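## Task

Place the entire chain bracelet in the back-left compartment of the six-compartment jewelry box, the bangle in the back-right one, every ring in the front-right one and every ear stud in the front-middle one. Each item has to sit lower than the top edge of the dividers. The hinge side counts as the back, and left and right are judged from the front looking toward the hinge. The box must end standing upright on the table.

## Robot and tools

ROBOT. Two arms, left_arm and right_arm, each with six joints and a parallel gripper. Joint order, everywhere: waist, shoulder, elbow, wrist pitch, wrist yaw, wrist roll. Nominal joint ranges in radians: waist -2.618 to 3.054, shoulder 0.000 to 3.142, elbow 0.000 to 3.142, wrist pitch -1.571 to 1.571, wrist yaw -1.571 to 1.571, wrist roll -2.094 to 2.094. True limits may differ by up to 0.059 rad; a target more than 0.059 beyond a stated end (and beyond the current angle) makes the call be rejected, and a joint pushed past its real end is clipped there, reported as "joint sent to its limit".

FRAMES. Scene frame: origin at table-top height midway between the nominal bases, +x out over the table, +z up, left_arm on the +y side (not necessarily on the left of images). Calibrated bases: left_arm at (+0.019, +0.328, +0.026) m, quat_wxyz (+1.000, 0, 0, -0.031); right_arm at (+0.041, -0.259, +0.023) m, quat_wxyz (+1.000, 0, 0, +0.028). Each arm's end_effector_position (m) and end_effector_quat_wxyz are reported in that arm's own base frame; fixed cameras use the scene frame. The gripper's fingers point along its +z and open along its y; the reported point sits between the pads, about 1 cm short of the tips. Reported hand poses may be wrong by a few cm, more when stretched out.

COMMAND ROW. Every motion argument is built from rows of 14 numbers covering both arms: left_arm's 6 absolute joint angles (rad) then its opening, followed by right_arm's 6 angles and opening. Send all 14 even if one arm stays still; to keep a joint or gripper unchanged, repeat its value from "Joint targets" or "Tool commands" (0 is a real half-open command, not 'no change'). Opening runs from -1 (closed) to +1 (fully open).

TOOLS.
- execute_actions(actions, cameras): actions is a list of actions; each action is a list of up to 15 rows, one per 1/30 s step, the last row held to fill 15 steps. An empty list just reports state and images. cameras: list of names, ["all"], or []; omitted gives all images only for an empty list.
- move(target, speed, blend, opening_speed, blocking, cameras): target is one 14-number row or a list of up to 15 rows (absolute joint angles, sharing a 10 s budget). speed in rad/s, 0.01 to 12.57 (default 0.5), limiting the joint with the longest travel; one value or one per target. blend in rad rounds intermediate corners. opening_speed (at least 0.2 per second) ramps the grippers. blocking=false returns after about 0.5 s while motion continues; a new move then takes over. Joints interpolate together, so the hand traces a curve; there is no collision avoidance. The result adds a "move:" line: done, off_target (resting more than 0.035 rad away), moving, held, fault, possibly limits=held. done does not imply contact or no contact.
- wait(seconds 0 to 10, cameras): lets time pass holding commands.
- stop(cameras): brakes a running move.
- zoom_image(camera, region [x0, y0, x1, y1] pixels, max 504x504): enlarges part of the latest image of cam_high, cam_low, cam_left_wrist or cam_right_wrist.
- finished_scene(scene): ends the current scene, giving its number; irreversible. Later calls act on the next scene.

RESULTS. Joint positions (rad, plus finger gap in m, 0.093 open), Joint velocities (rad/s; may say "within noise"), Joint targets (what joints are currently driven toward), Tool commands, grip_measured (motor position on the -1..+1 scale), Joint torques (N m, offset and noisy; joints 1-3 wrap at ±28), motor temperatures. Per step each joint target is kept within 0.339 rad (big joints) or 2.2 rad (wrist) of the measured angle, and targets that would shift the hand over 200 mm are scaled back, so long moves need several actions. "joint command not followed" means a clearance check altered targets.

GRIPPING. Pads meet at about -0.94; add about 0.0208 per mm of object width. To grip firmly, command roughly 0.24 below the reading for the object's width (small or round parts may need lower); keep resending it while holding; release with a value well above it. grip_measured alone cannot confirm holding a thin object.

CAMERAS. cam_high and cam_low are fixed; cam_left_wrist and cam_right_wrist ride on the hands, their poses relative to the arm base. All 896x504. Calibration in the prompt is approximate (a few mm, about a degree).

AVOID. Dropping items or releasing them while moving, fast impacts, hard pushes, arms colliding or one gripper squeezing the other's fingers (can end the scene), knocking anything off the table, tipping the box. Objects may get nudged occasionally. Long stretched poses or pushing against unreachable targets heat motors: at 75 °C a MOTOR HOT warning, at 90 °C the arm folds and stops working, at 100 °C it goes limp. Any arm stop is costly; move smoothly.

Each tool is called after "Request:" as name(argument=value, ...), one argument or row to a line, values as JSON.

## Session

Request:
execute_actions(
  actions=[],
)

Scene clock: 0.00 s.
left_arm: end_effector_position=(+0.2892, -0.0526, +0.0391) grip_measured=+1.000 end_effector_quat_wxyz=(+0.433, -0.031, +0.899, -0.062) | right_arm: end_effector_position=(+0.2077, +0.1119, +0.1511) grip_measured=+1.000 end_effector_quat_wxyz=(+0.510, -0.067, +0.774, +0.370)
Joint positions: left_arm=[-0.239 1.161 0.199 0.293 -0.104 -0.258 0.093] | right_arm=[0.047 0.214 0.114 -0.162 -0.65 0.382 0.093]
Joint velocities: within noise
Joint torques (N m): no reading
Motor temperatures (°C): left_arm=[28 35 32 37 26 28 27] | right_arm=[30 36 35 35 29 26 27]
Heat: left arm: 37 °C; right arm: 36 °C.
Joint targets: left_arm=[-0.239 1.157 0.210 0.301 -0.104 -0.257] | right_arm=[0.047 0.215 0.123 -0.162 -0.650 0.382]
Tool commands: left_gripper/opening=+1.0 right_gripper/opening=+1.0

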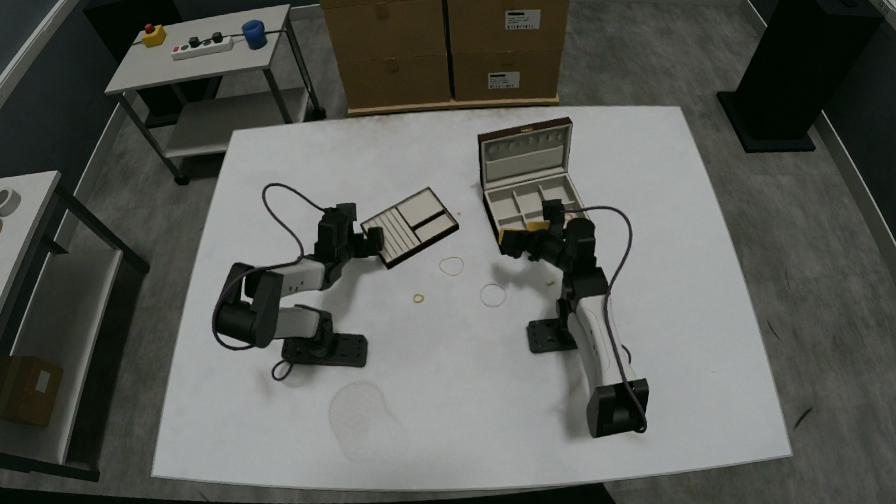

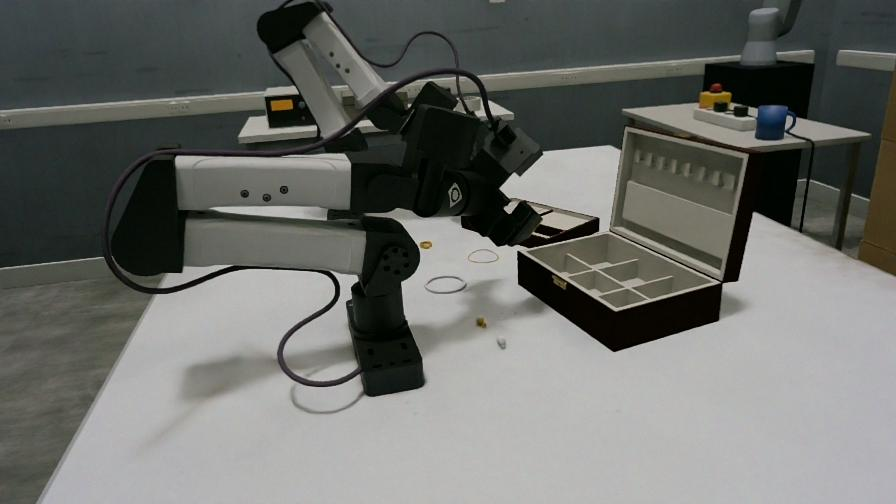

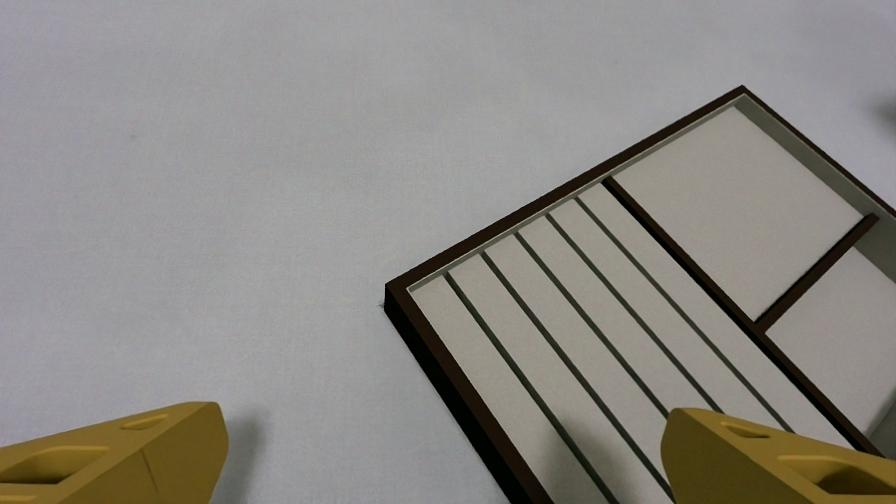

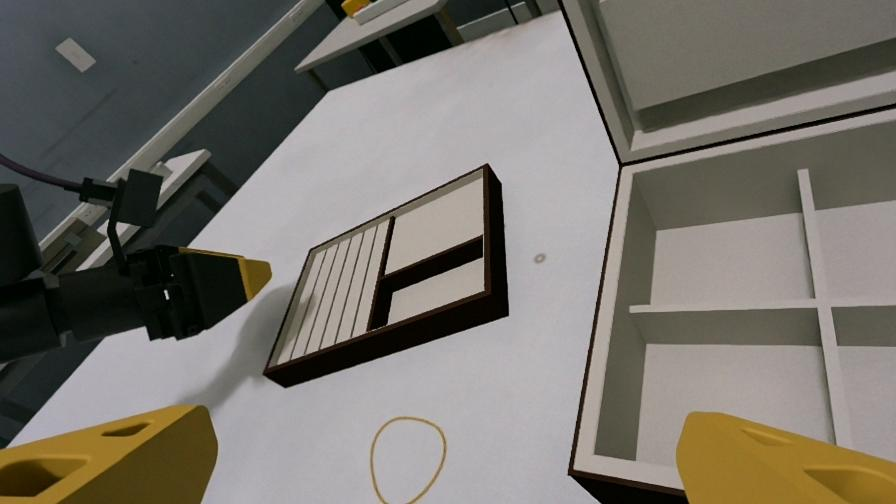

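Request:
zoom_image(
  camera="cam_high",
  region=[390, 190, 590, 320],
)

Request:
zoom_image(
  camera="cam_low",
  region=[400, 220, 560, 370],
)

Request:
zoom_image(
  camera="cam_right_wrist",
  region=[340, 230, 600, 504],
)

Request:
zoom_image(
  camera="cam_low",
  region=[500, 110, 770, 360],
)

Request:
zoom_image(
  camera="cam_high",
  region=[460, 100, 620, 270],
)

Scaled by 2.520 from the camera's 896x504 image, which has a finer 1280x720 frame.

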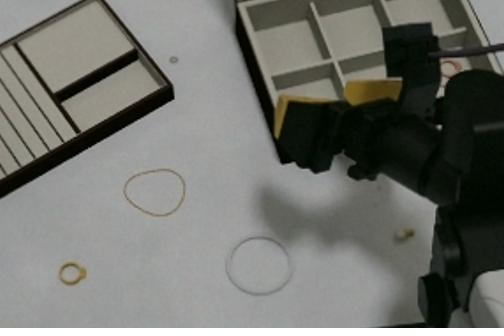

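Scaled by 3.150 from the camera's 896x504 image, which has a finer 1280x720 frame.

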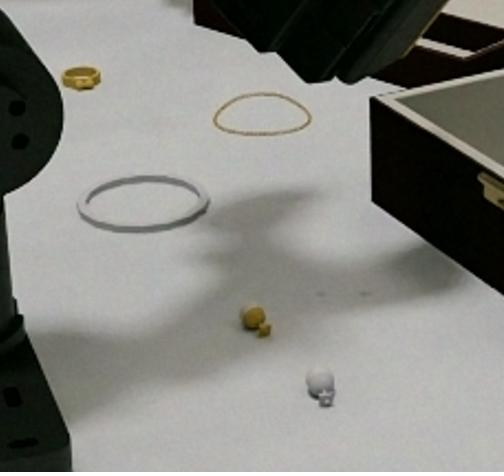

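Scaled by 1.839 from the camera's 896x504 image, which has a finer 1280x720 frame.

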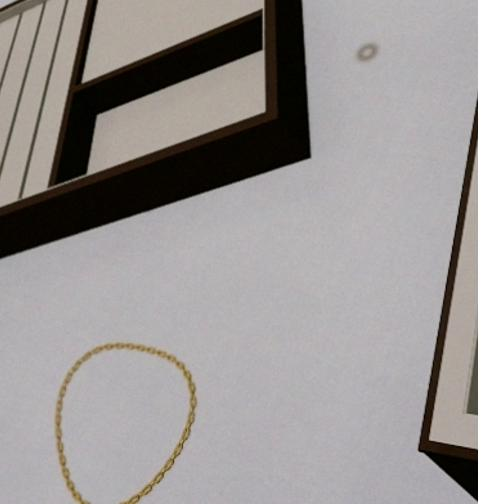

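Scaled by 1.867 from the camera's 896x504 image, which has a finer 1280x720 frame.

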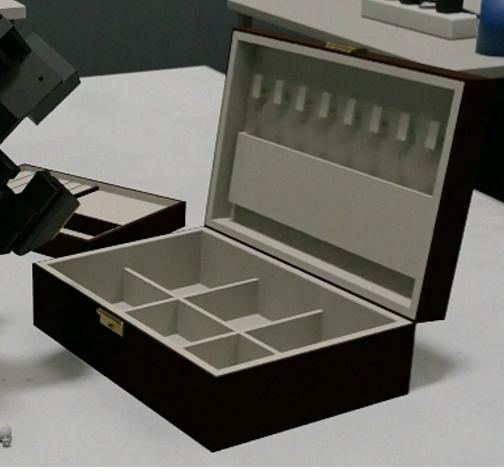

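Scaled by 2.965 from the camera's 896x504 image, which has a finer 1280x720 frame.

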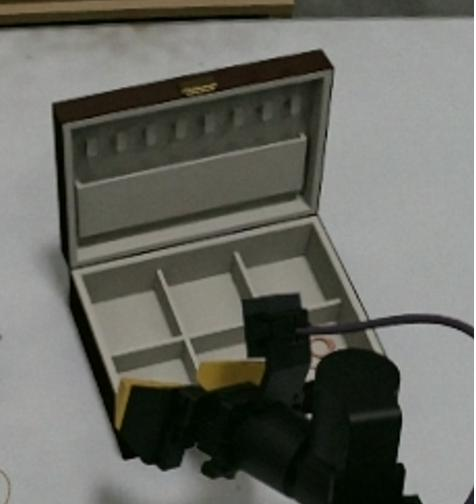

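Request:
move(
  target=[
    [0.3,0.3,0.3,0.3,0,0,1,-0.9,0.2,0.2,0,0,0,1],
  ],
  speed=1,
  cameras=["all"],
)

Request:
zoom_image(
  camera="cam_high",
  region=[390, 170, 640, 320],
)

Request:
zoom_image(
  camera="cam_high",
  region=[460, 100, 620, 270],
)

Request:
zoom_image(
  camera="cam_low",
  region=[380, 210, 680, 370],
)

Scene clock: 62.47 s.
left_arm: end_effector_position=(+0.2374, +0.0736, +0.3086) grip_measured=+1.000 end_effector_quat_wxyz=(+0.786, -0.096, +0.600, +0.116) | right_arm: end_effector_position=(+0.1576, -0.1945, +0.2047) grip_measured=+1.000 end_effector_quat_wxyz=(+0.620, +0.317, +0.657, -0.290)
Joint positions: left_arm=[0.292 0.302 0.274 0.293 -0.012 -0.01 0.093] | right_arm=[-0.895 0.207 0.175 -0.031 -0.008 0.011 0.093]
Joint torques (N m): left_arm=[0.44 1.35 8.72 1.84 0.16 0.13] | right_arm=[0.05 0.99 10.41 2.63 0.07 -0.1]
Motor temperatures (°C): left_arm=[28 35 36 44 26 28 27] | right_arm=[30 35 44 40 28 26 27]
Heat: left arm: 44 °C; right arm: 44 °C.
Joint targets: left_arm=[0.300 0.300 0.300 0.300 0.000 0.000] | right_arm=[-0.900 0.200 0.200 0.000 0.000 0.000]
move: done
camera_calibration:
cam_left_wrist: T_world_to_cam=[[0.294664, -0.955276, 0.0249131, -0.00729419], [-0.11878, -0.0624825, -0.990953, 0.380701], [0.94819, 0.289039, -0.131879, -0.124886], [0, 0, 0, 1]] pos_world=[0.165785, 0.0529161, 0.360969]
cam_right_wrist: T_world_to_cam=[[-0.768819, -0.639441, -0.00564476, -0.00270233], [-0.309614, 0.379952, -0.871651, 0.340443], [0.559514, -0.668394, -0.490095, -0.0414773], [0, 0, 0, 1]] pos_world=[0.126535, -0.158803, 0.276405]

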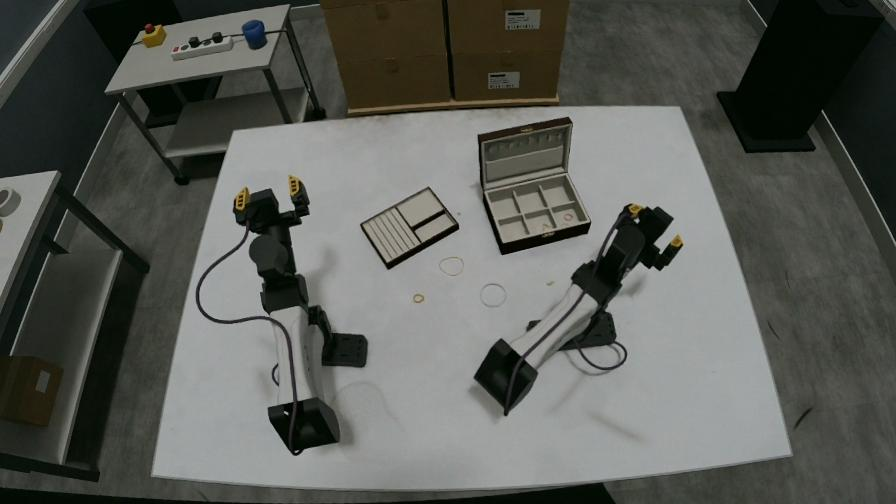

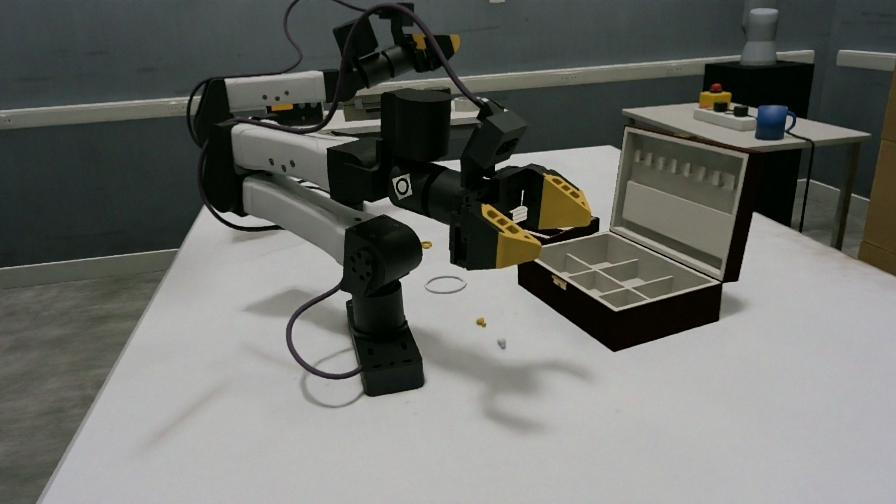

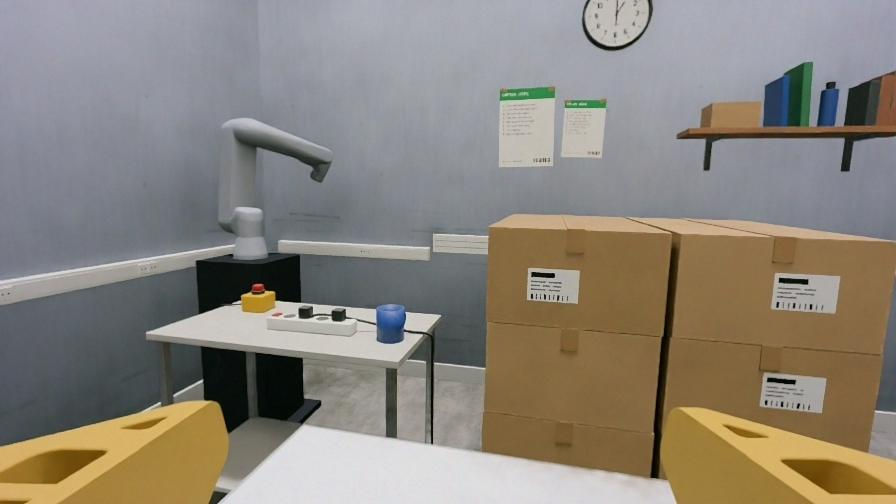

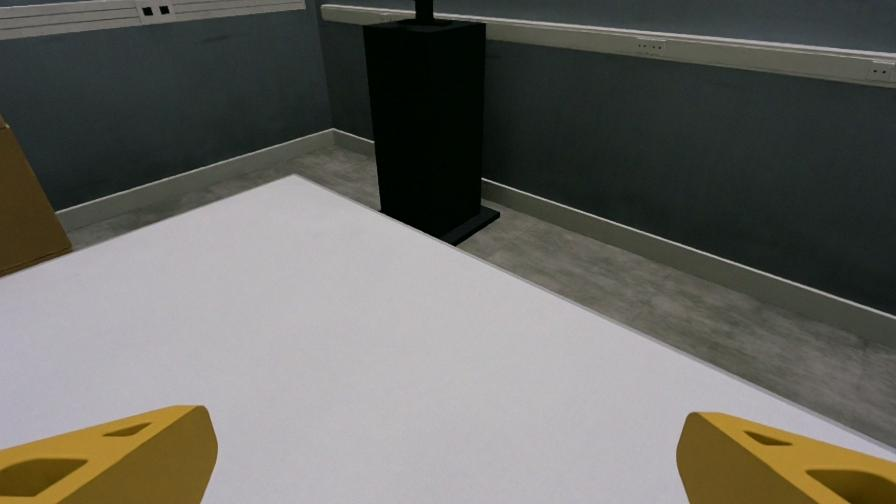

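Scaled by 2.016 from the camera's 896x504 image, which has a finer 1280x720 frame.

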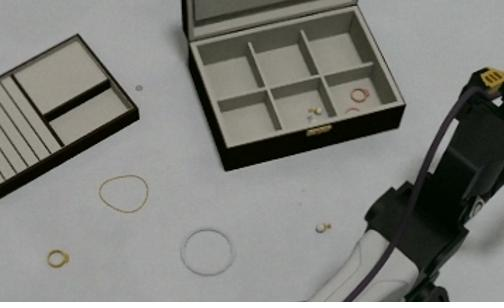

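Scaled by 2.965 from the camera's 896x504 image, which has a finer 1280x720 frame.

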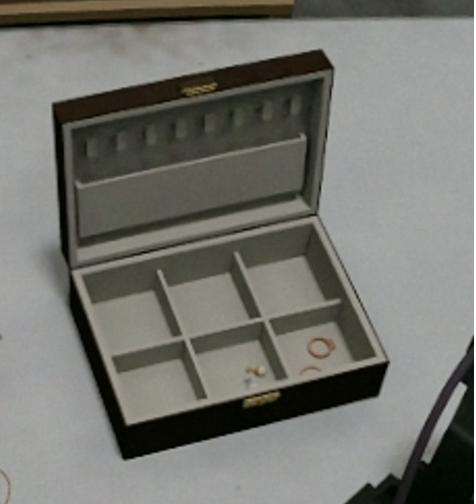

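Scaled by 1.680 from the camera's 896x504 image, which has a finer 1280x720 frame.

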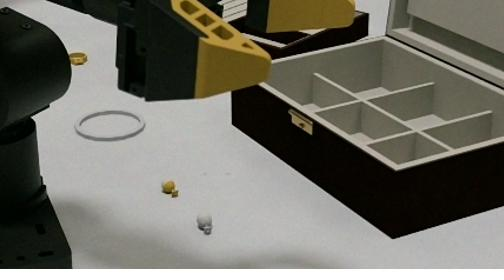

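Request:
move(
  target=[0.3,0.3,0.3,0.3,0,0,1,0.491,1.351,1.302,-1.522,0,0.491,1],
  speed=1,
  cameras=["cam_right_wrist","cam_high","cam_low"],
)

Request:
zoom_image(
  camera="cam_high",
  region=[390, 170, 640, 320],
)

Scene clock: 119.70 s.
left_arm: end_effector_position=(+0.2374, +0.0735, +0.3086) grip_measured=+1.000 end_effector_quat_wxyz=(+0.786, -0.096, +0.600, +0.116) | right_arm: end_effector_position=(+0.1847, +0.0980, +0.1722) grip_measured=+1.000 end_effector_quat_wxyz=(-0.001, -0.005, +1.000, +0.001)
Joint positions: left_arm=[0.292 0.302 0.274 0.293 -0.012 -0.009 0.093] | right_arm=[0.486 1.345 1.28 -1.506 -0.002 0.477 0.093]
Joint torques (N m): left_arm=[0.46 1.35 8.7 1.84 0.18 0.13] | right_arm=[0.88 -4 8.34 0.17 0.07 0.19]
Motor temperatures (°C): left_arm=[28 35 37 45 26 27 27] | right_arm=[30 35 48 45 28 26 27]
Heat: left arm: 45 °C; right arm: 48 °C.
Joint targets: left_arm=[0.300 0.300 0.300 0.300 0.000 0.000] | right_arm=[0.491 1.351 1.302 -1.522 0.000 0.491]
move: done
camera_calibration:
cam_right_wrist: T_world_to_cam=[[0.015687, -0.99981, -0.011556, 0.0963595], [-0.899646, -0.0191571, 0.436199, 0.132251], [-0.436337, 0.00355368, -0.899776, 0.311688], [0, 0, 0, 1]] pos_world=[0.253469, 0.0977671, 0.223876]
Images, in order (width x height): cam_high 896x504, cam_low 896x504, cam_right_wrist 896x504.

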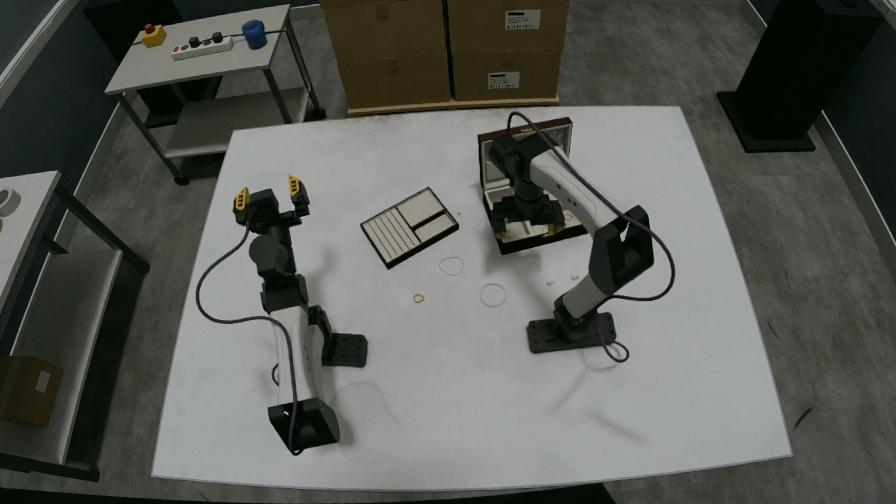

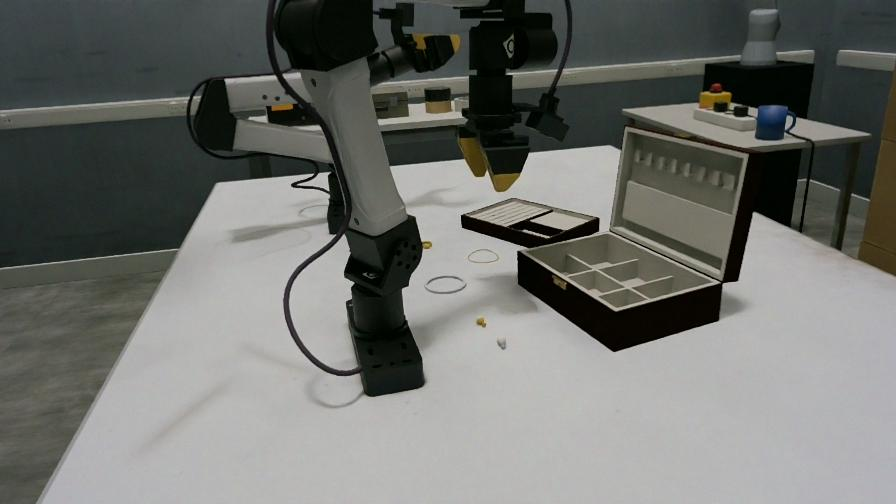

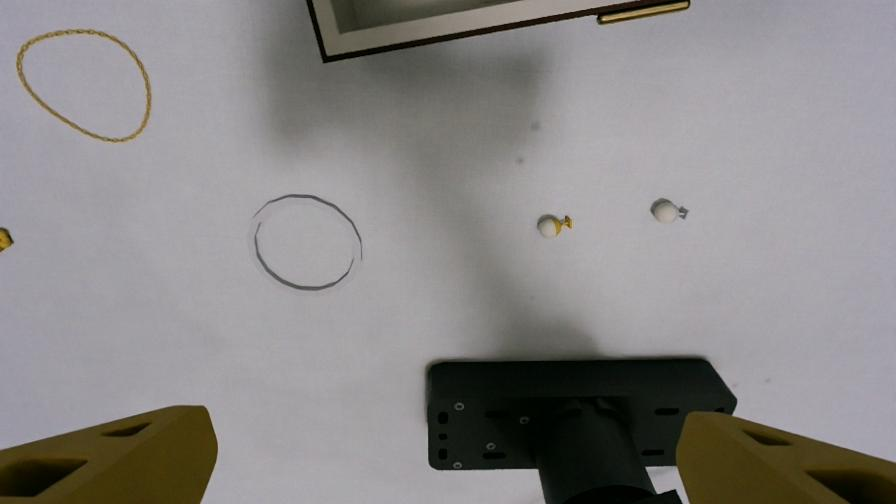

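Scaled by 2.016 from the camera's 896x504 image, which has a finer 1280x720 frame.

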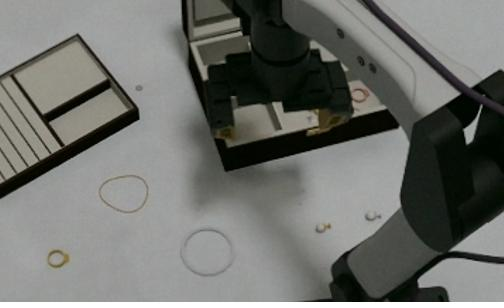

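Request:
move(
  target=[0.3,0.3,0.3,0.3,0,0,1,-0.135,1.1886,0.6826,-1.065,0,1.436,-0.1],
  speed=1.2,
  cameras=["cam_right_wrist"],
)

Scene clock: 148.10 s.
left_arm: end_effector_position=(+0.2374, +0.0735, +0.3086) grip_measured=+1.000 end_effector_quat_wxyz=(+0.786, -0.096, +0.600, +0.116) | right_arm: end_effector_position=(+0.1599, -0.0204, +0.0491) grip_measured=-0.098 end_effector_quat_wxyz=(-0.012, +0.700, +0.714, -0.007)
Joint positions: left_arm=[0.292 0.302 0.274 0.293 -0.012 -0.009 0.093] | right_arm=[-0.13 1.202 0.688 -1.083 -0.003 1.42 0.04]
Joint torques (N m): left_arm=[0.46 1.35 8.72 1.84 0.18 0.13] | right_arm=[0.06 -4.19 5.55 0.44 0.11 0.22]
Motor temperatures (°C): left_arm=[27 34 38 46 26 27 27] | right_arm=[30 35 47 39 28 26 27]
Heat: left arm: 46 °C; right arm: 47 °C.
Joint targets: left_arm=[0.300 0.300 0.300 0.300 0.000 0.000] | right_arm=[-0.135 1.189 0.682 -1.065 0.000 1.436]
move: done
camera_calibration:
cam_right_wrist: T_world_to_cam=[[-0.999492, -0.0276919, 0.0157531, 0.157835], [-0.0179097, 0.897312, 0.441033, 0.038792], [-0.0263485, 0.440527, -0.897352, 0.133714], [0, 0, 0, 1]] pos_world=[0.161973, -0.0893425, 0.100394]
Images, in order (width x height): cam_right_wrist 896x504.

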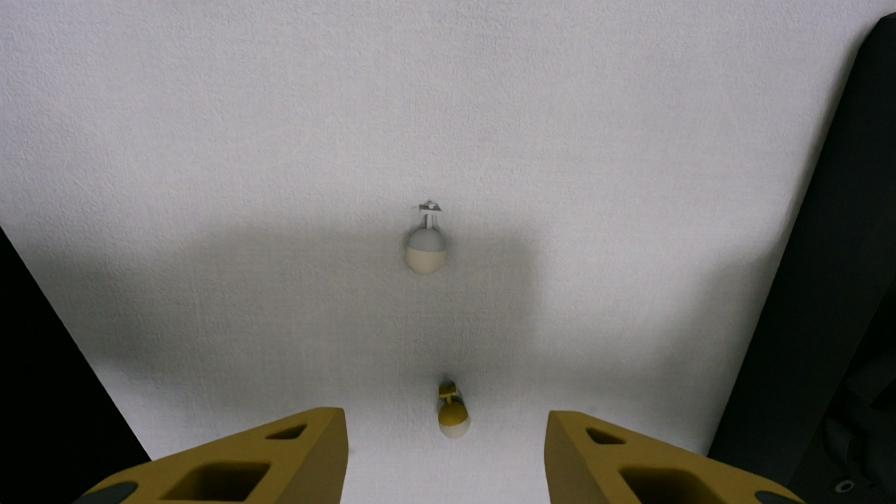

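Request:
move(
  target=[0.3,0.3,0.3,0.3,0,0,1,-0.193,1.2435,0.572,-0.876,0,1.398,-0.1],
  speed=0.6,
  cameras=["cam_right_wrist"],
)

Scene clock: 166.23 s.
left_arm: end_effector_position=(+0.2374, +0.0735, +0.3086) grip_measured=+1.000 end_effector_quat_wxyz=(+0.786, -0.096, +0.600, +0.116) | right_arm: end_effector_position=(+0.1649, -0.0307, +0.0178) grip_measured=-0.098 end_effector_quat_wxyz=(+0.006, +0.715, +0.699, +0.006)
Joint positions: left_arm=[0.292 0.302 0.274 0.293 -0.012 -0.009 0.093] | right_arm=[-0.187 1.237 0.577 -0.895 -0.003 1.408 0.04]
Joint torques (N m): left_arm=[0.46 1.35 8.7 1.84 0.18 0.13] | right_arm=[-0.05 -2.39 5.33 0.48 0.11 -0.04]
Heat: left arm: 46 °C; right arm: 44 °C.
Joint targets: left_arm=[0.300 0.300 0.300 0.300 0.000 0.000] | right_arm=[-0.193 1.243 0.572 -0.876 0.000 1.398]
move: done
camera_calibration:
cam_right_wrist: T_world_to_cam=[[-0.999502, 0.017206, -0.0264647, 0.165103], [0.00399029, 0.90053, 0.434776, 0.0585514], [0.031313, 0.434454, -0.900149, 0.100604], [0, 0, 0, 1]] pos_world=[0.161637, -0.0992759, 0.0694714]
Images, in order (width x height): cam_right_wrist 896x504.

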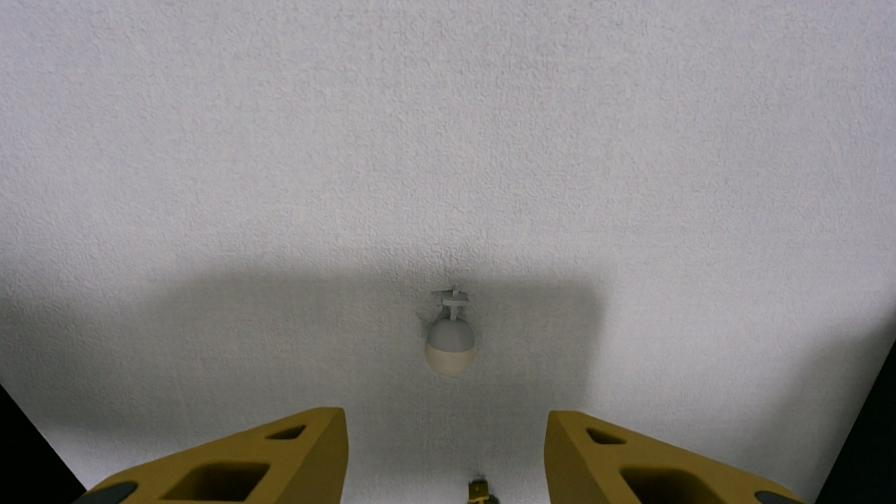

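Request:
move(
  target=[
    [0.3,0.3,0.3,0.3,0,0,1,-0.193,1.332,0.500,-0.735,0,1.398,-0.1],
    [0.3,0.3,0.3,0.3,0,0,1,-0.193,1.332,0.500,-0.735,0,1.398,-1],
  ],
  speed=0.4,
  opening_speed=1,
  cameras=["cam_right_wrist"],
)

Scene clock: 182.13 s.
left_arm: end_effector_position=(+0.2374, +0.0735, +0.3086) grip_measured=+1.000 end_effector_quat_wxyz=(+0.786, -0.096, +0.600, +0.116) | right_arm: end_effector_position=(+0.1725, -0.0301, -0.0064) grip_measured=-0.884 end_effector_quat_wxyz=(+0.009, +0.715, +0.699, +0.015)
Joint positions: left_arm=[0.292 0.302 0.274 0.293 -0.012 -0.009 0.093] | right_arm=[-0.187 1.315 0.519 -0.744 -0.014 1.405 0.003]
Joint torques (N m): left_arm=[0.46 1.35 8.72 1.84 0.18 0.13] | right_arm=[-0.03 -1.76 3.64 0.42 0.21 -0.03]
Motor temperatures (°C): left_arm=[27 34 39 47 26 27 27] | right_arm=[30 35 42 38 27 26 27]
Heat: left arm: 47 °C; right arm: 42 °C.
Joint targets: left_arm=[0.300 0.300 0.300 0.300 0.000 0.000] | right_arm=[-0.193 1.332 0.500 -0.735 0.000 1.398]
move: done; target 2's new numbers were sent with right_arm's wrist pitch 0.068 rad from that target
camera_calibration:
cam_right_wrist: T_world_to_cam=[[-0.998946, 0.0149555, -0.0433932, 0.171778], [-0.0057857, 0.896853, 0.442292, 0.0701083], [0.045532, 0.442077, -0.895821, 0.0761845], [0, 0, 0, 1]] pos_world=[0.168533, -0.0991253, 0.0446934]
Images, in order (width x height): cam_right_wrist 896x504.

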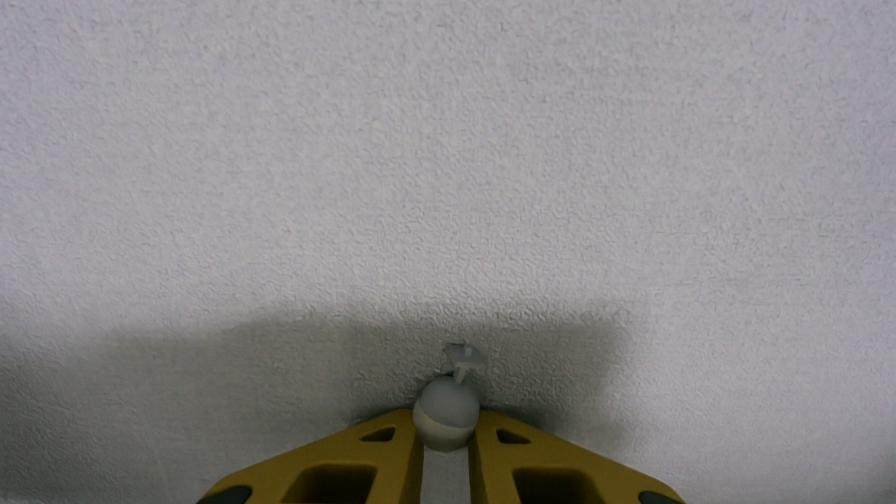

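Request:
move(
  target=[0.3,0.3,0.3,0.3,0,0,1,-0.193,1.17,0.69,-1.05,0,1.398,-1],
  speed=0.5,
  cameras=["cam_right_wrist"],
)

Scene clock: 193.37 s.
left_arm: end_effector_position=(+0.2374, +0.0735, +0.3086) grip_measured=+1.000 end_effector_quat_wxyz=(+0.786, -0.096, +0.600, +0.116) | right_arm: end_effector_position=(+0.1667, -0.0291, +0.0484) grip_measured=-0.903 end_effector_quat_wxyz=(+0.007, +0.715, +0.699, +0.013)
Joint positions: left_arm=[0.292 0.302 0.274 0.293 -0.012 -0.009 0.093] | right_arm=[-0.187 1.18 0.672 -1.035 -0.014 1.405 0.002]
Joint torques (N m): left_arm=[0.44 1.35 8.7 1.84 0.18 0.13] | right_arm=[-0.03 -3.71 7.91 0.17 0.21 -0.02]
Heat: left arm: 47 °C; right arm: 41 °C.
Joint targets: left_arm=[0.300 0.300 0.300 0.300 0.000 0.000] | right_arm=[-0.193 1.170 0.690 -1.050 0.000 1.398]
move: done
camera_calibration:
cam_right_wrist: T_world_to_cam=[[-0.999117, 0.0150314, -0.0392291, 0.168143], [-0.00388881, 0.896696, 0.44263, 0.0445813], [0.0418299, 0.442392, -0.895846, 0.125725], [0, 0, 0, 1]] pos_world=[0.162909, -0.0981231, 0.0994937]
Images, in order (width x height): cam_right_wrist 896x504.

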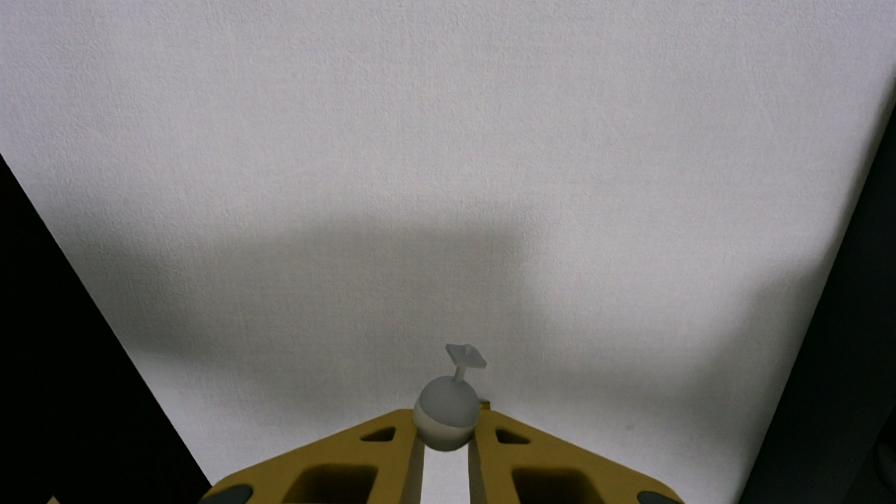

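Request:
move(
  target=[
    [0.3,0.3,0.3,0.3,0,0,1,-0.1,1.15,0.985,-1.385,0,0.7,-1],
    [0.3,0.3,0.3,0.3,0,0,1,0.09,1.718,1.36,-1.19,0,-0.06,-1],
  ],
  speed=0.8,
  blend=0.1,
  cameras=["cam_right_wrist","cam_high","cam_low"],
)

Request:
zoom_image(
  camera="cam_low",
  region=[440, 110, 760, 360],
)

Scene clock: 222.67 s.
left_arm: end_effector_position=(+0.2374, +0.0735, +0.3086) grip_measured=+1.000 end_effector_quat_wxyz=(+0.786, -0.096, +0.600, +0.116) | right_arm: end_effector_position=(+0.3034, +0.0276, +0.0991) grip_measured=-0.903 end_effector_quat_wxyz=(-0.005, -0.066, +0.998, +0.004)
Joint positions: left_arm=[0.292 0.302 0.274 0.293 -0.012 -0.009 0.093] | right_arm=[0.087 1.711 1.338 -1.207 -0.008 -0.046 0.002]
Joint torques (N m): left_arm=[0.46 1.35 8.7 1.84 0.18 0.13] | right_arm=[0.79 -7.71 8.4 0.51 0.08 -0.09]
Heat: left arm: 47 °C; right arm: 42 °C.
Joint targets: left_arm=[0.300 0.300 0.300 0.300 0.000 0.000] | right_arm=[0.090 1.718 1.360 -1.190 0.000 -0.060]
move: done
camera_calibration:
cam_right_wrist: T_world_to_cam=[[0.139033, -0.990117, -0.0183838, -0.0137164], [-0.886813, -0.132746, 0.442653, 0.268186], [-0.440718, -0.0452403, -0.896505, 0.300231], [0, 0, 0, 1]] pos_world=[0.372055, 0.0356022, 0.150193]
Images, in order (width x height): cam_high 896x504, cam_low 896x504, cam_right_wrist 896x504.

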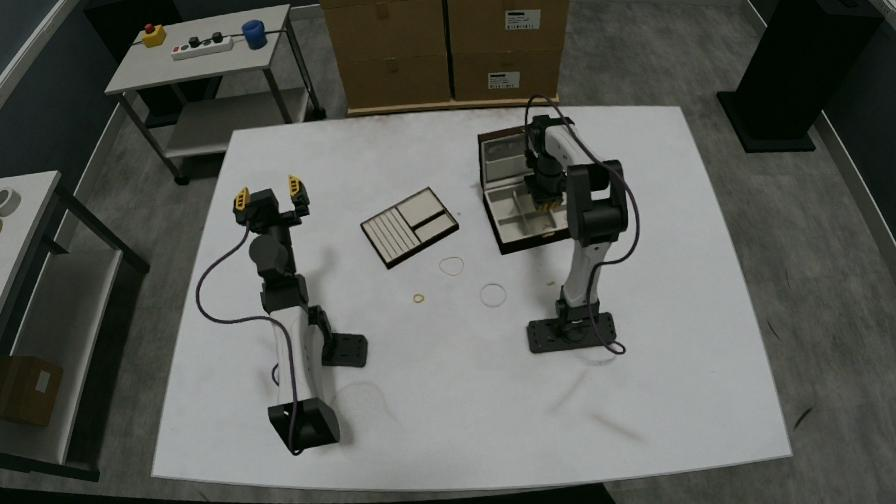

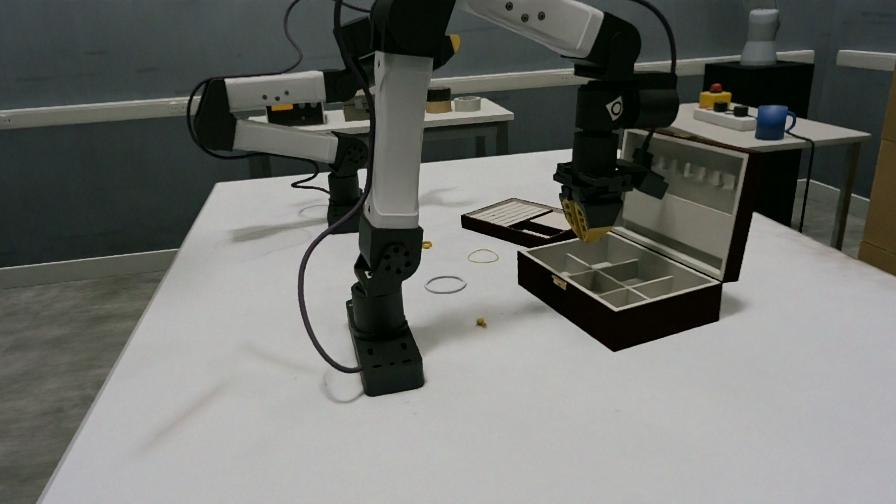

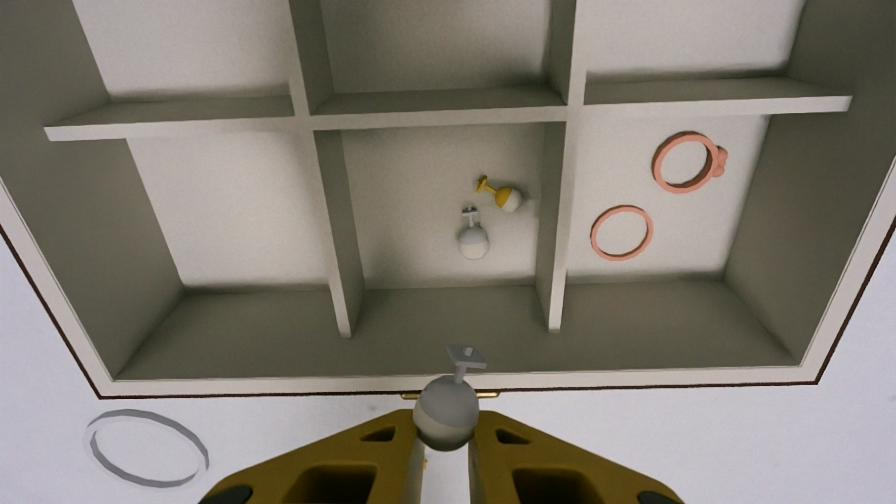

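Scaled by 1.575 from the camera's 896x504 image, which has a finer 1280x720 frame.

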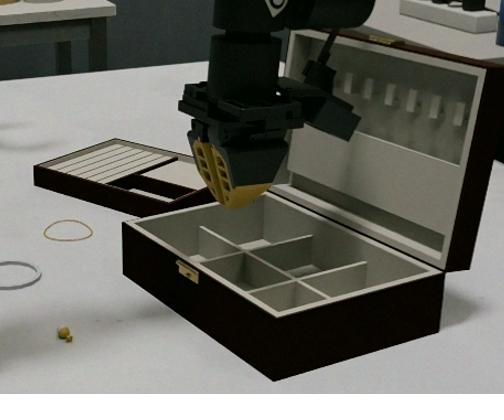

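Request:
move(
  target=[
    [0.3,0.3,0.3,0.3,0,0,1,0.126,1.838,1.095,-0.822,0,-0.03,-1],
    [0.3,0.3,0.3,0.3,0,0,1,0.126,1.838,1.095,-0.822,0,-0.03,-0.5],
  ],
  speed=0.4,
  opening_speed=0.5,
  cameras=["cam_right_wrist"],
)

Scene clock: 251.63 s.
left_arm: end_effector_position=(+0.2374, +0.0735, +0.3086) grip_measured=+1.000 end_effector_quat_wxyz=(+0.786, -0.096, +0.600, +0.116) | right_arm: end_effector_position=(+0.3076, +0.0309, +0.0096) grip_measured=-0.504 end_effector_quat_wxyz=(-0.001, -0.081, +0.997, -0.018)
Joint positions: left_arm=[0.292 0.302 0.274 0.293 -0.012 -0.009 0.093] | right_arm=[0.119 1.825 1.103 -0.852 0.035 -0.043 0.021]
Joint torques (N m): left_arm=[0.46 1.35 8.7 1.84 0.17 0.13] | right_arm=[1.07 -7.66 4.97 0.65 -0.3 0.18]
Heat: left arm: 48 °C; right arm: 43 °C.
Joint targets: left_arm=[0.300 0.300 0.300 0.300 0.000 0.000] | right_arm=[0.126 1.838 1.095 -0.822 0.000 -0.030]
move: done
camera_calibration:
cam_right_wrist: T_world_to_cam=[[0.167942, -0.985489, 0.0246171, -0.022081], [-0.887331, -0.140241, 0.43929, 0.312293], [-0.429464, -0.0956188, -0.898008, 0.220082], [0, 0, 0, 1]] pos_world=[0.375333, 0.0430797, 0.0609917]
Images, in order (width x height): cam_right_wrist 896x504.

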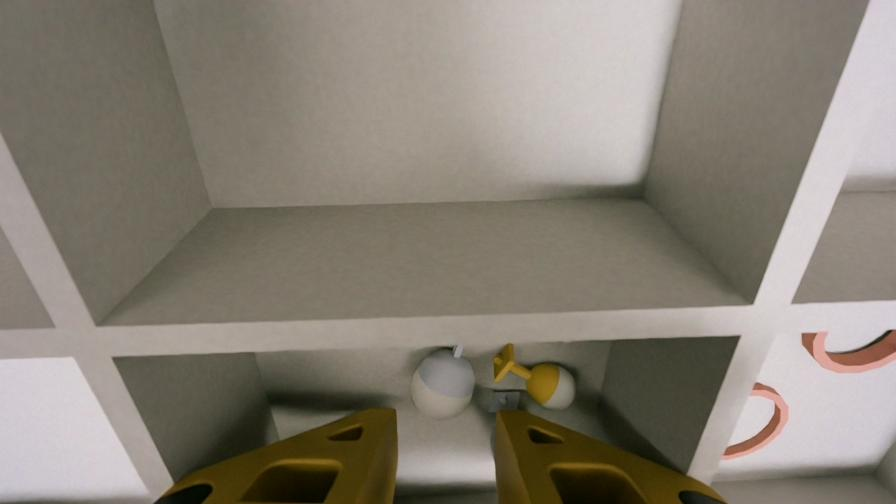

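Request:
move(
  target=[
    [0.3,0.3,0.3,0.3,0,0,1,0.126,1.718,1.36,-1.19,0,-0.03,-0.5],
    [0.3,0.3,0.3,0.3,0,0,1,0.2,1.15,0.985,-1.385,0,0.9,-0.1],
    [0.3,0.3,0.3,0.3,0,0,1,0.2,1.15,0.642,-1.045,0,1.54,-0.1],
  ],
  speed=0.9,
  blend=[0.05,0.1,0],
  opening_speed=1,
  cameras=["cam_right_wrist"],
)

Scene clock: 270.27 s.
left_arm: end_effector_position=(+0.2374, +0.0735, +0.3086) grip_measured=+1.000 end_effector_quat_wxyz=(+0.786, -0.096, +0.600, +0.116) | right_arm: end_effector_position=(+0.1537, +0.0294, +0.0455) grip_measured=-0.102 end_effector_quat_wxyz=(+0.000, +0.617, +0.787, -0.003)
Joint positions: left_arm=[0.292 0.302 0.274 0.293 -0.012 -0.009 0.093] | right_arm=[0.194 1.159 0.648 -1.063 0.004 1.524 0.04]
Joint torques (N m): left_arm=[0.46 1.35 8.7 1.84 0.18 0.13] | right_arm=[1.01 -3.37 5.57 0.44 0.03 0.25]
Heat: left arm: 48 °C; right arm: 42 °C.
Joint targets: left_arm=[0.300 0.300 0.300 0.300 0.000 0.000] | right_arm=[0.200 1.150 0.642 -1.045 0.000 1.540]
move: done; blend cut to 0 rad at target 2
camera_calibration:
cam_right_wrist: T_world_to_cam=[[-0.9695, -0.245016, -0.00610812, 0.155823], [-0.223649, 0.874207, 0.43098, 0.0283403], [-0.100257, 0.419201, -0.902341, 0.120492], [0, 0, 0, 1]] pos_world=[0.169489, -0.0371063, 0.0974622]
Images, in order (width x height): cam_right_wrist 896x504.

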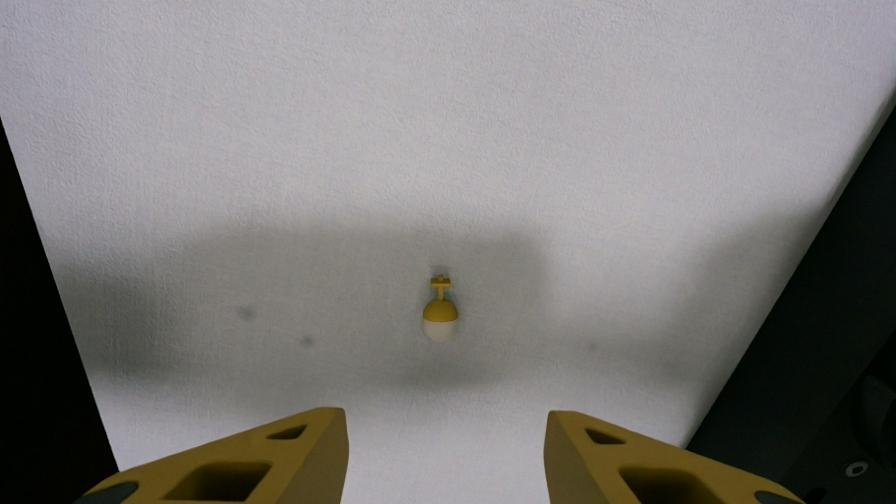

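Request:
move(
  target=[
    [0.3,0.3,0.3,0.3,0,0,1,0.246,1.3,0.460,-0.752,0,1.575,-0.1],
    [0.3,0.3,0.3,0.3,0,0,1,0.246,1.3,0.460,-0.752,0,1.575,-1],
  ],
  speed=0.4,
  opening_speed=1,
  cameras=["cam_right_wrist"],
)

Scene clock: 287.17 s.
left_arm: end_effector_position=(+0.2374, +0.0735, +0.3086) grip_measured=+1.000 end_effector_quat_wxyz=(+0.786, -0.096, +0.600, +0.116) | right_arm: end_effector_position=(+0.1559, +0.0374, -0.0070) grip_measured=-0.875 end_effector_quat_wxyz=(+0.003, +0.614, +0.789, +0.002)
Joint positions: left_arm=[0.292 0.302 0.274 0.293 -0.012 -0.009 0.093] | right_arm=[0.238 1.275 0.49 -0.78 0.003 1.561 0.003]
Joint torques (N m): left_arm=[0.44 1.35 8.7 1.84 0.17 0.13] | right_arm=[1.14 -0.55 2.61 0.58 0.05 0.19]
Heat: left arm: 49 °C; right arm: 41 °C.
Joint targets: left_arm=[0.300 0.300 0.300 0.300 0.000 0.000] | right_arm=[0.246 1.300 0.460 -0.752 0.000 1.575]
move: done; target 2's new numbers were sent with right_arm's wrist pitch 0.090 rad from that target
camera_calibration:
cam_right_wrist: T_world_to_cam=[[-0.967676, -0.251648, -0.01664, 0.159463], [-0.233928, 0.870965, 0.432084, 0.04623], [-0.0942401, 0.42201, -0.90168, 0.0690778], [0, 0, 0, 1]] pos_world=[0.171633, -0.0292878, 0.0449643]
Images, in order (width x height): cam_right_wrist 896x504.

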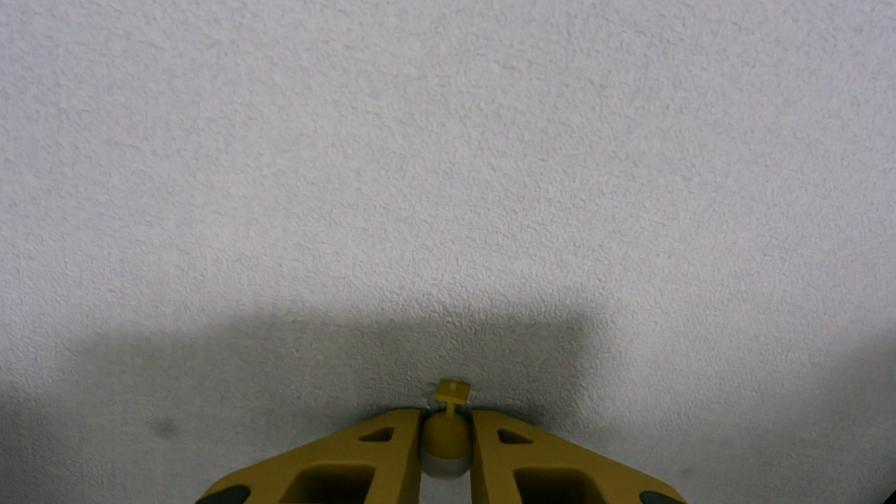

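Request:
move(
  target=[
    [0.3,0.3,0.3,0.3,0,0,1,0.2,1.15,0.985,-1.385,0,0.9,-1],
    [0.3,0.3,0.3,0.3,0,0,1,0.1,1.718,1.36,-1.19,0,-0.03,-1],
    [0.3,0.3,0.3,0.3,0,0,1,0.12,1.82,1.125,-0.857,0,-0.03,-1],
  ],
  speed=0.8,
  blend=[0.1,0.03,0],
  cameras=["cam_right_wrist"],
)

Scene clock: 301.63 s.
left_arm: end_effector_position=(+0.2374, +0.0735, +0.3086) grip_measured=+1.000 end_effector_quat_wxyz=(+0.786, -0.096, +0.600, +0.116) | right_arm: end_effector_position=(+0.3095, +0.0352, +0.0180) grip_measured=-0.892 end_effector_quat_wxyz=(+0.000, -0.066, +0.998, -0.001)
Joint positions: left_arm=[0.292 0.302 0.274 0.293 -0.012 -0.009 0.093] | right_arm=[0.114 1.816 1.127 -0.882 0.001 -0.018 0.002]
Joint torques (N m): left_arm=[0.46 1.35 8.7 1.84 0.18 0.13] | right_arm=[0.99 -8.44 5.57 0.6 0 -0.05]
Heat: left arm: 49 °C; right arm: 41 °C.
Joint targets: left_arm=[0.300 0.300 0.300 0.300 0.000 0.000] | right_arm=[0.120 1.820 1.125 -0.857 0.000 -0.030]
move: done
camera_calibration:
cam_right_wrist: T_world_to_cam=[[0.138041, -0.990385, -0.00905999, -0.00834247], [-0.891672, -0.128254, 0.434135, 0.31192], [-0.431122, -0.0518498, -0.900802, 0.227865], [0, 0, 0, 1]] pos_world=[0.377519, 0.0435573, 0.0697703]
Images, in order (width x height): cam_right_wrist 896x504.

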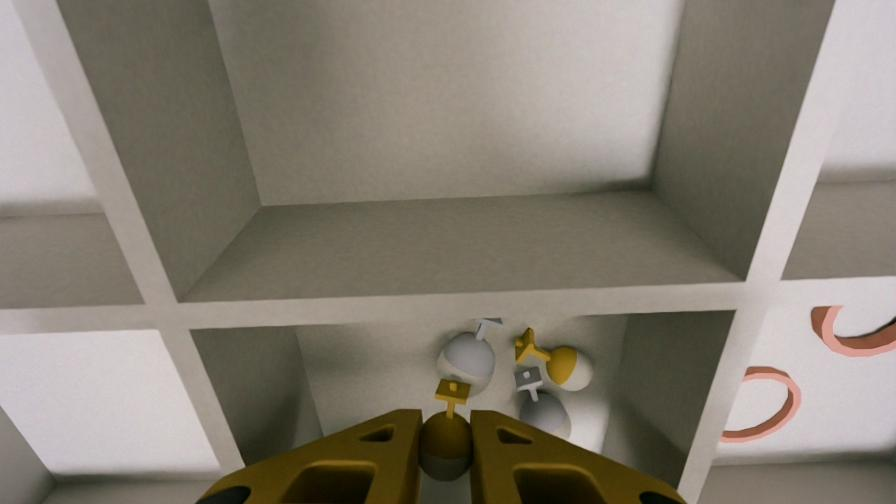

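Request:
move(
  target=[
    [0.3,0.3,0.3,0.3,0,0,1,0.14,1.830,1.095,-0.83,0,-0.01,-1],
    [0.3,0.3,0.3,0.3,0,0,1,0.14,1.830,1.095,-0.83,0,-0.01,-0.55],
  ],
  speed=0.3,
  opening_speed=0.5,
)

Request:
move(
  target=[0.3,0.3,0.3,0.3,0,0,1,0.12,1.718,1.36,-1.19,0,-0.03,-0.55],
  speed=0.6,
  cameras=["cam_right_wrist"],
)

Scene clock: 311.90 s.
left_arm: end_effector_position=(+0.2374, +0.0735, +0.3086) grip_measured=+1.000 end_effector_quat_wxyz=(+0.786, -0.096, +0.600, +0.116) | right_arm: end_effector_position=(+0.3076, +0.0357, +0.0135) grip_measured=-0.553 end_effector_quat_wxyz=(+0.002, -0.074, +0.997, -0.014)
Joint positions: left_arm=[0.292 0.302 0.274 0.293 -0.012 -0.009 0.093] | right_arm=[0.13 1.816 1.107 -0.86 0.028 -0.018 0.019]
Joint torques (N m): left_arm=[0.44 1.35 8.7 1.84 0.18 0.13] | right_arm=[1.32 -7.43 4.57 0.66 -0.23 0.14]
Motor temperatures (°C): left_arm=[27 33 41 49 26 27 27] | right_arm=[30 37 41 33 27 26 29]
Heat: left arm: 49 °C; right arm: 41 °C.
Joint targets: left_arm=[0.300 0.300 0.300 0.300 0.000 0.000] | right_arm=[0.140 1.830 1.095 -0.830 0.000 -0.010]
move: done
camera_calibration:
cam_left_wrist: T_world_to_cam=[[0.29453, -0.955341, 0.023974, -0.00702559], [-0.119063, -0.0615753, -0.990976, 0.380703], [0.948196, 0.289018, -0.131882, -0.124856], [0, 0, 0, 1]] pos_world=[0.165785, 0.0528157, 0.36097]
cam_right_wrist: T_world_to_cam=[[0.154626, -0.987822, 0.0172656, -0.0132574], [-0.891701, -0.132012, 0.432947, 0.312449], [-0.425395, -0.0823404, -0.901254, 0.222376], [0, 0, 0, 1]] pos_world=[0.375259, 0.0464618, 0.0653722]

Scene clock: 313.30 s.
left_arm: end_effector_position=(+0.2374, +0.0735, +0.3086) grip_measured=+1.000 end_effector_quat_wxyz=(+0.786, -0.096, +0.600, +0.116) | right_arm: end_effector_position=(+0.3112, +0.0374, +0.0929) grip_measured=-0.552 end_effector_quat_wxyz=(+0.001, -0.072, +0.997, -0.005)
Joint positions: left_arm=[0.292 0.302 0.274 0.293 -0.012 -0.009 0.093] | right_arm=[0.125 1.737 1.344 -1.175 0.01 -0.018 0.019]
Joint torques (N m): left_arm=[0.44 1.35 8.7 1.84 0.18 0.13] | right_arm=[0.05 -10.45 7.88 0.23 -0.08 -0.06]
Heat: left arm: 49 °C; right arm: 41 °C.
Joint targets: left_arm=[0.300 0.300 0.300 0.300 0.000 0.000] | right_arm=[0.120 1.718 1.360 -1.190 0.000 -0.030]
move: done
camera_calibration:
cam_right_wrist: T_world_to_cam=[[0.149386, -0.988779, 0.000107614, -0.0103031], [-0.891118, -0.134584, 0.433355, 0.281429], [-0.428478, -0.0648329, -0.901223, 0.295961], [0, 0, 0, 1]] pos_world=[0.379138, 0.0468762, 0.144769]
Images, in order (width x height): cam_right_wrist 896x504.

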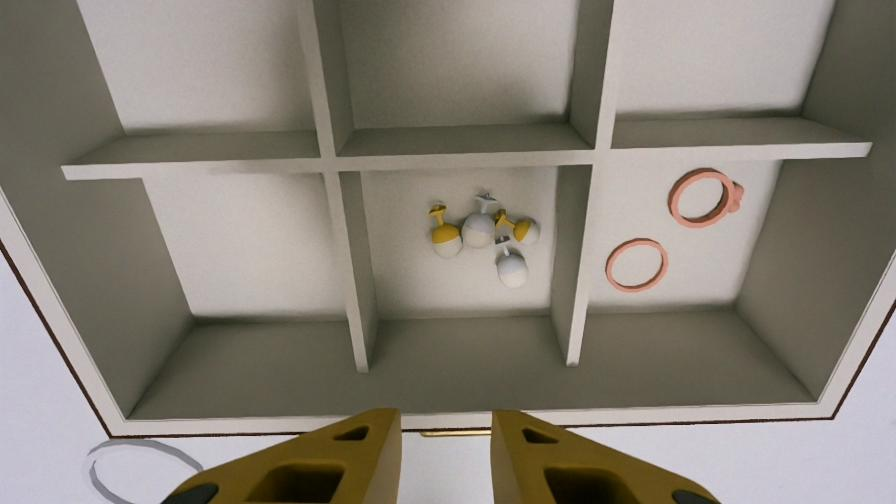

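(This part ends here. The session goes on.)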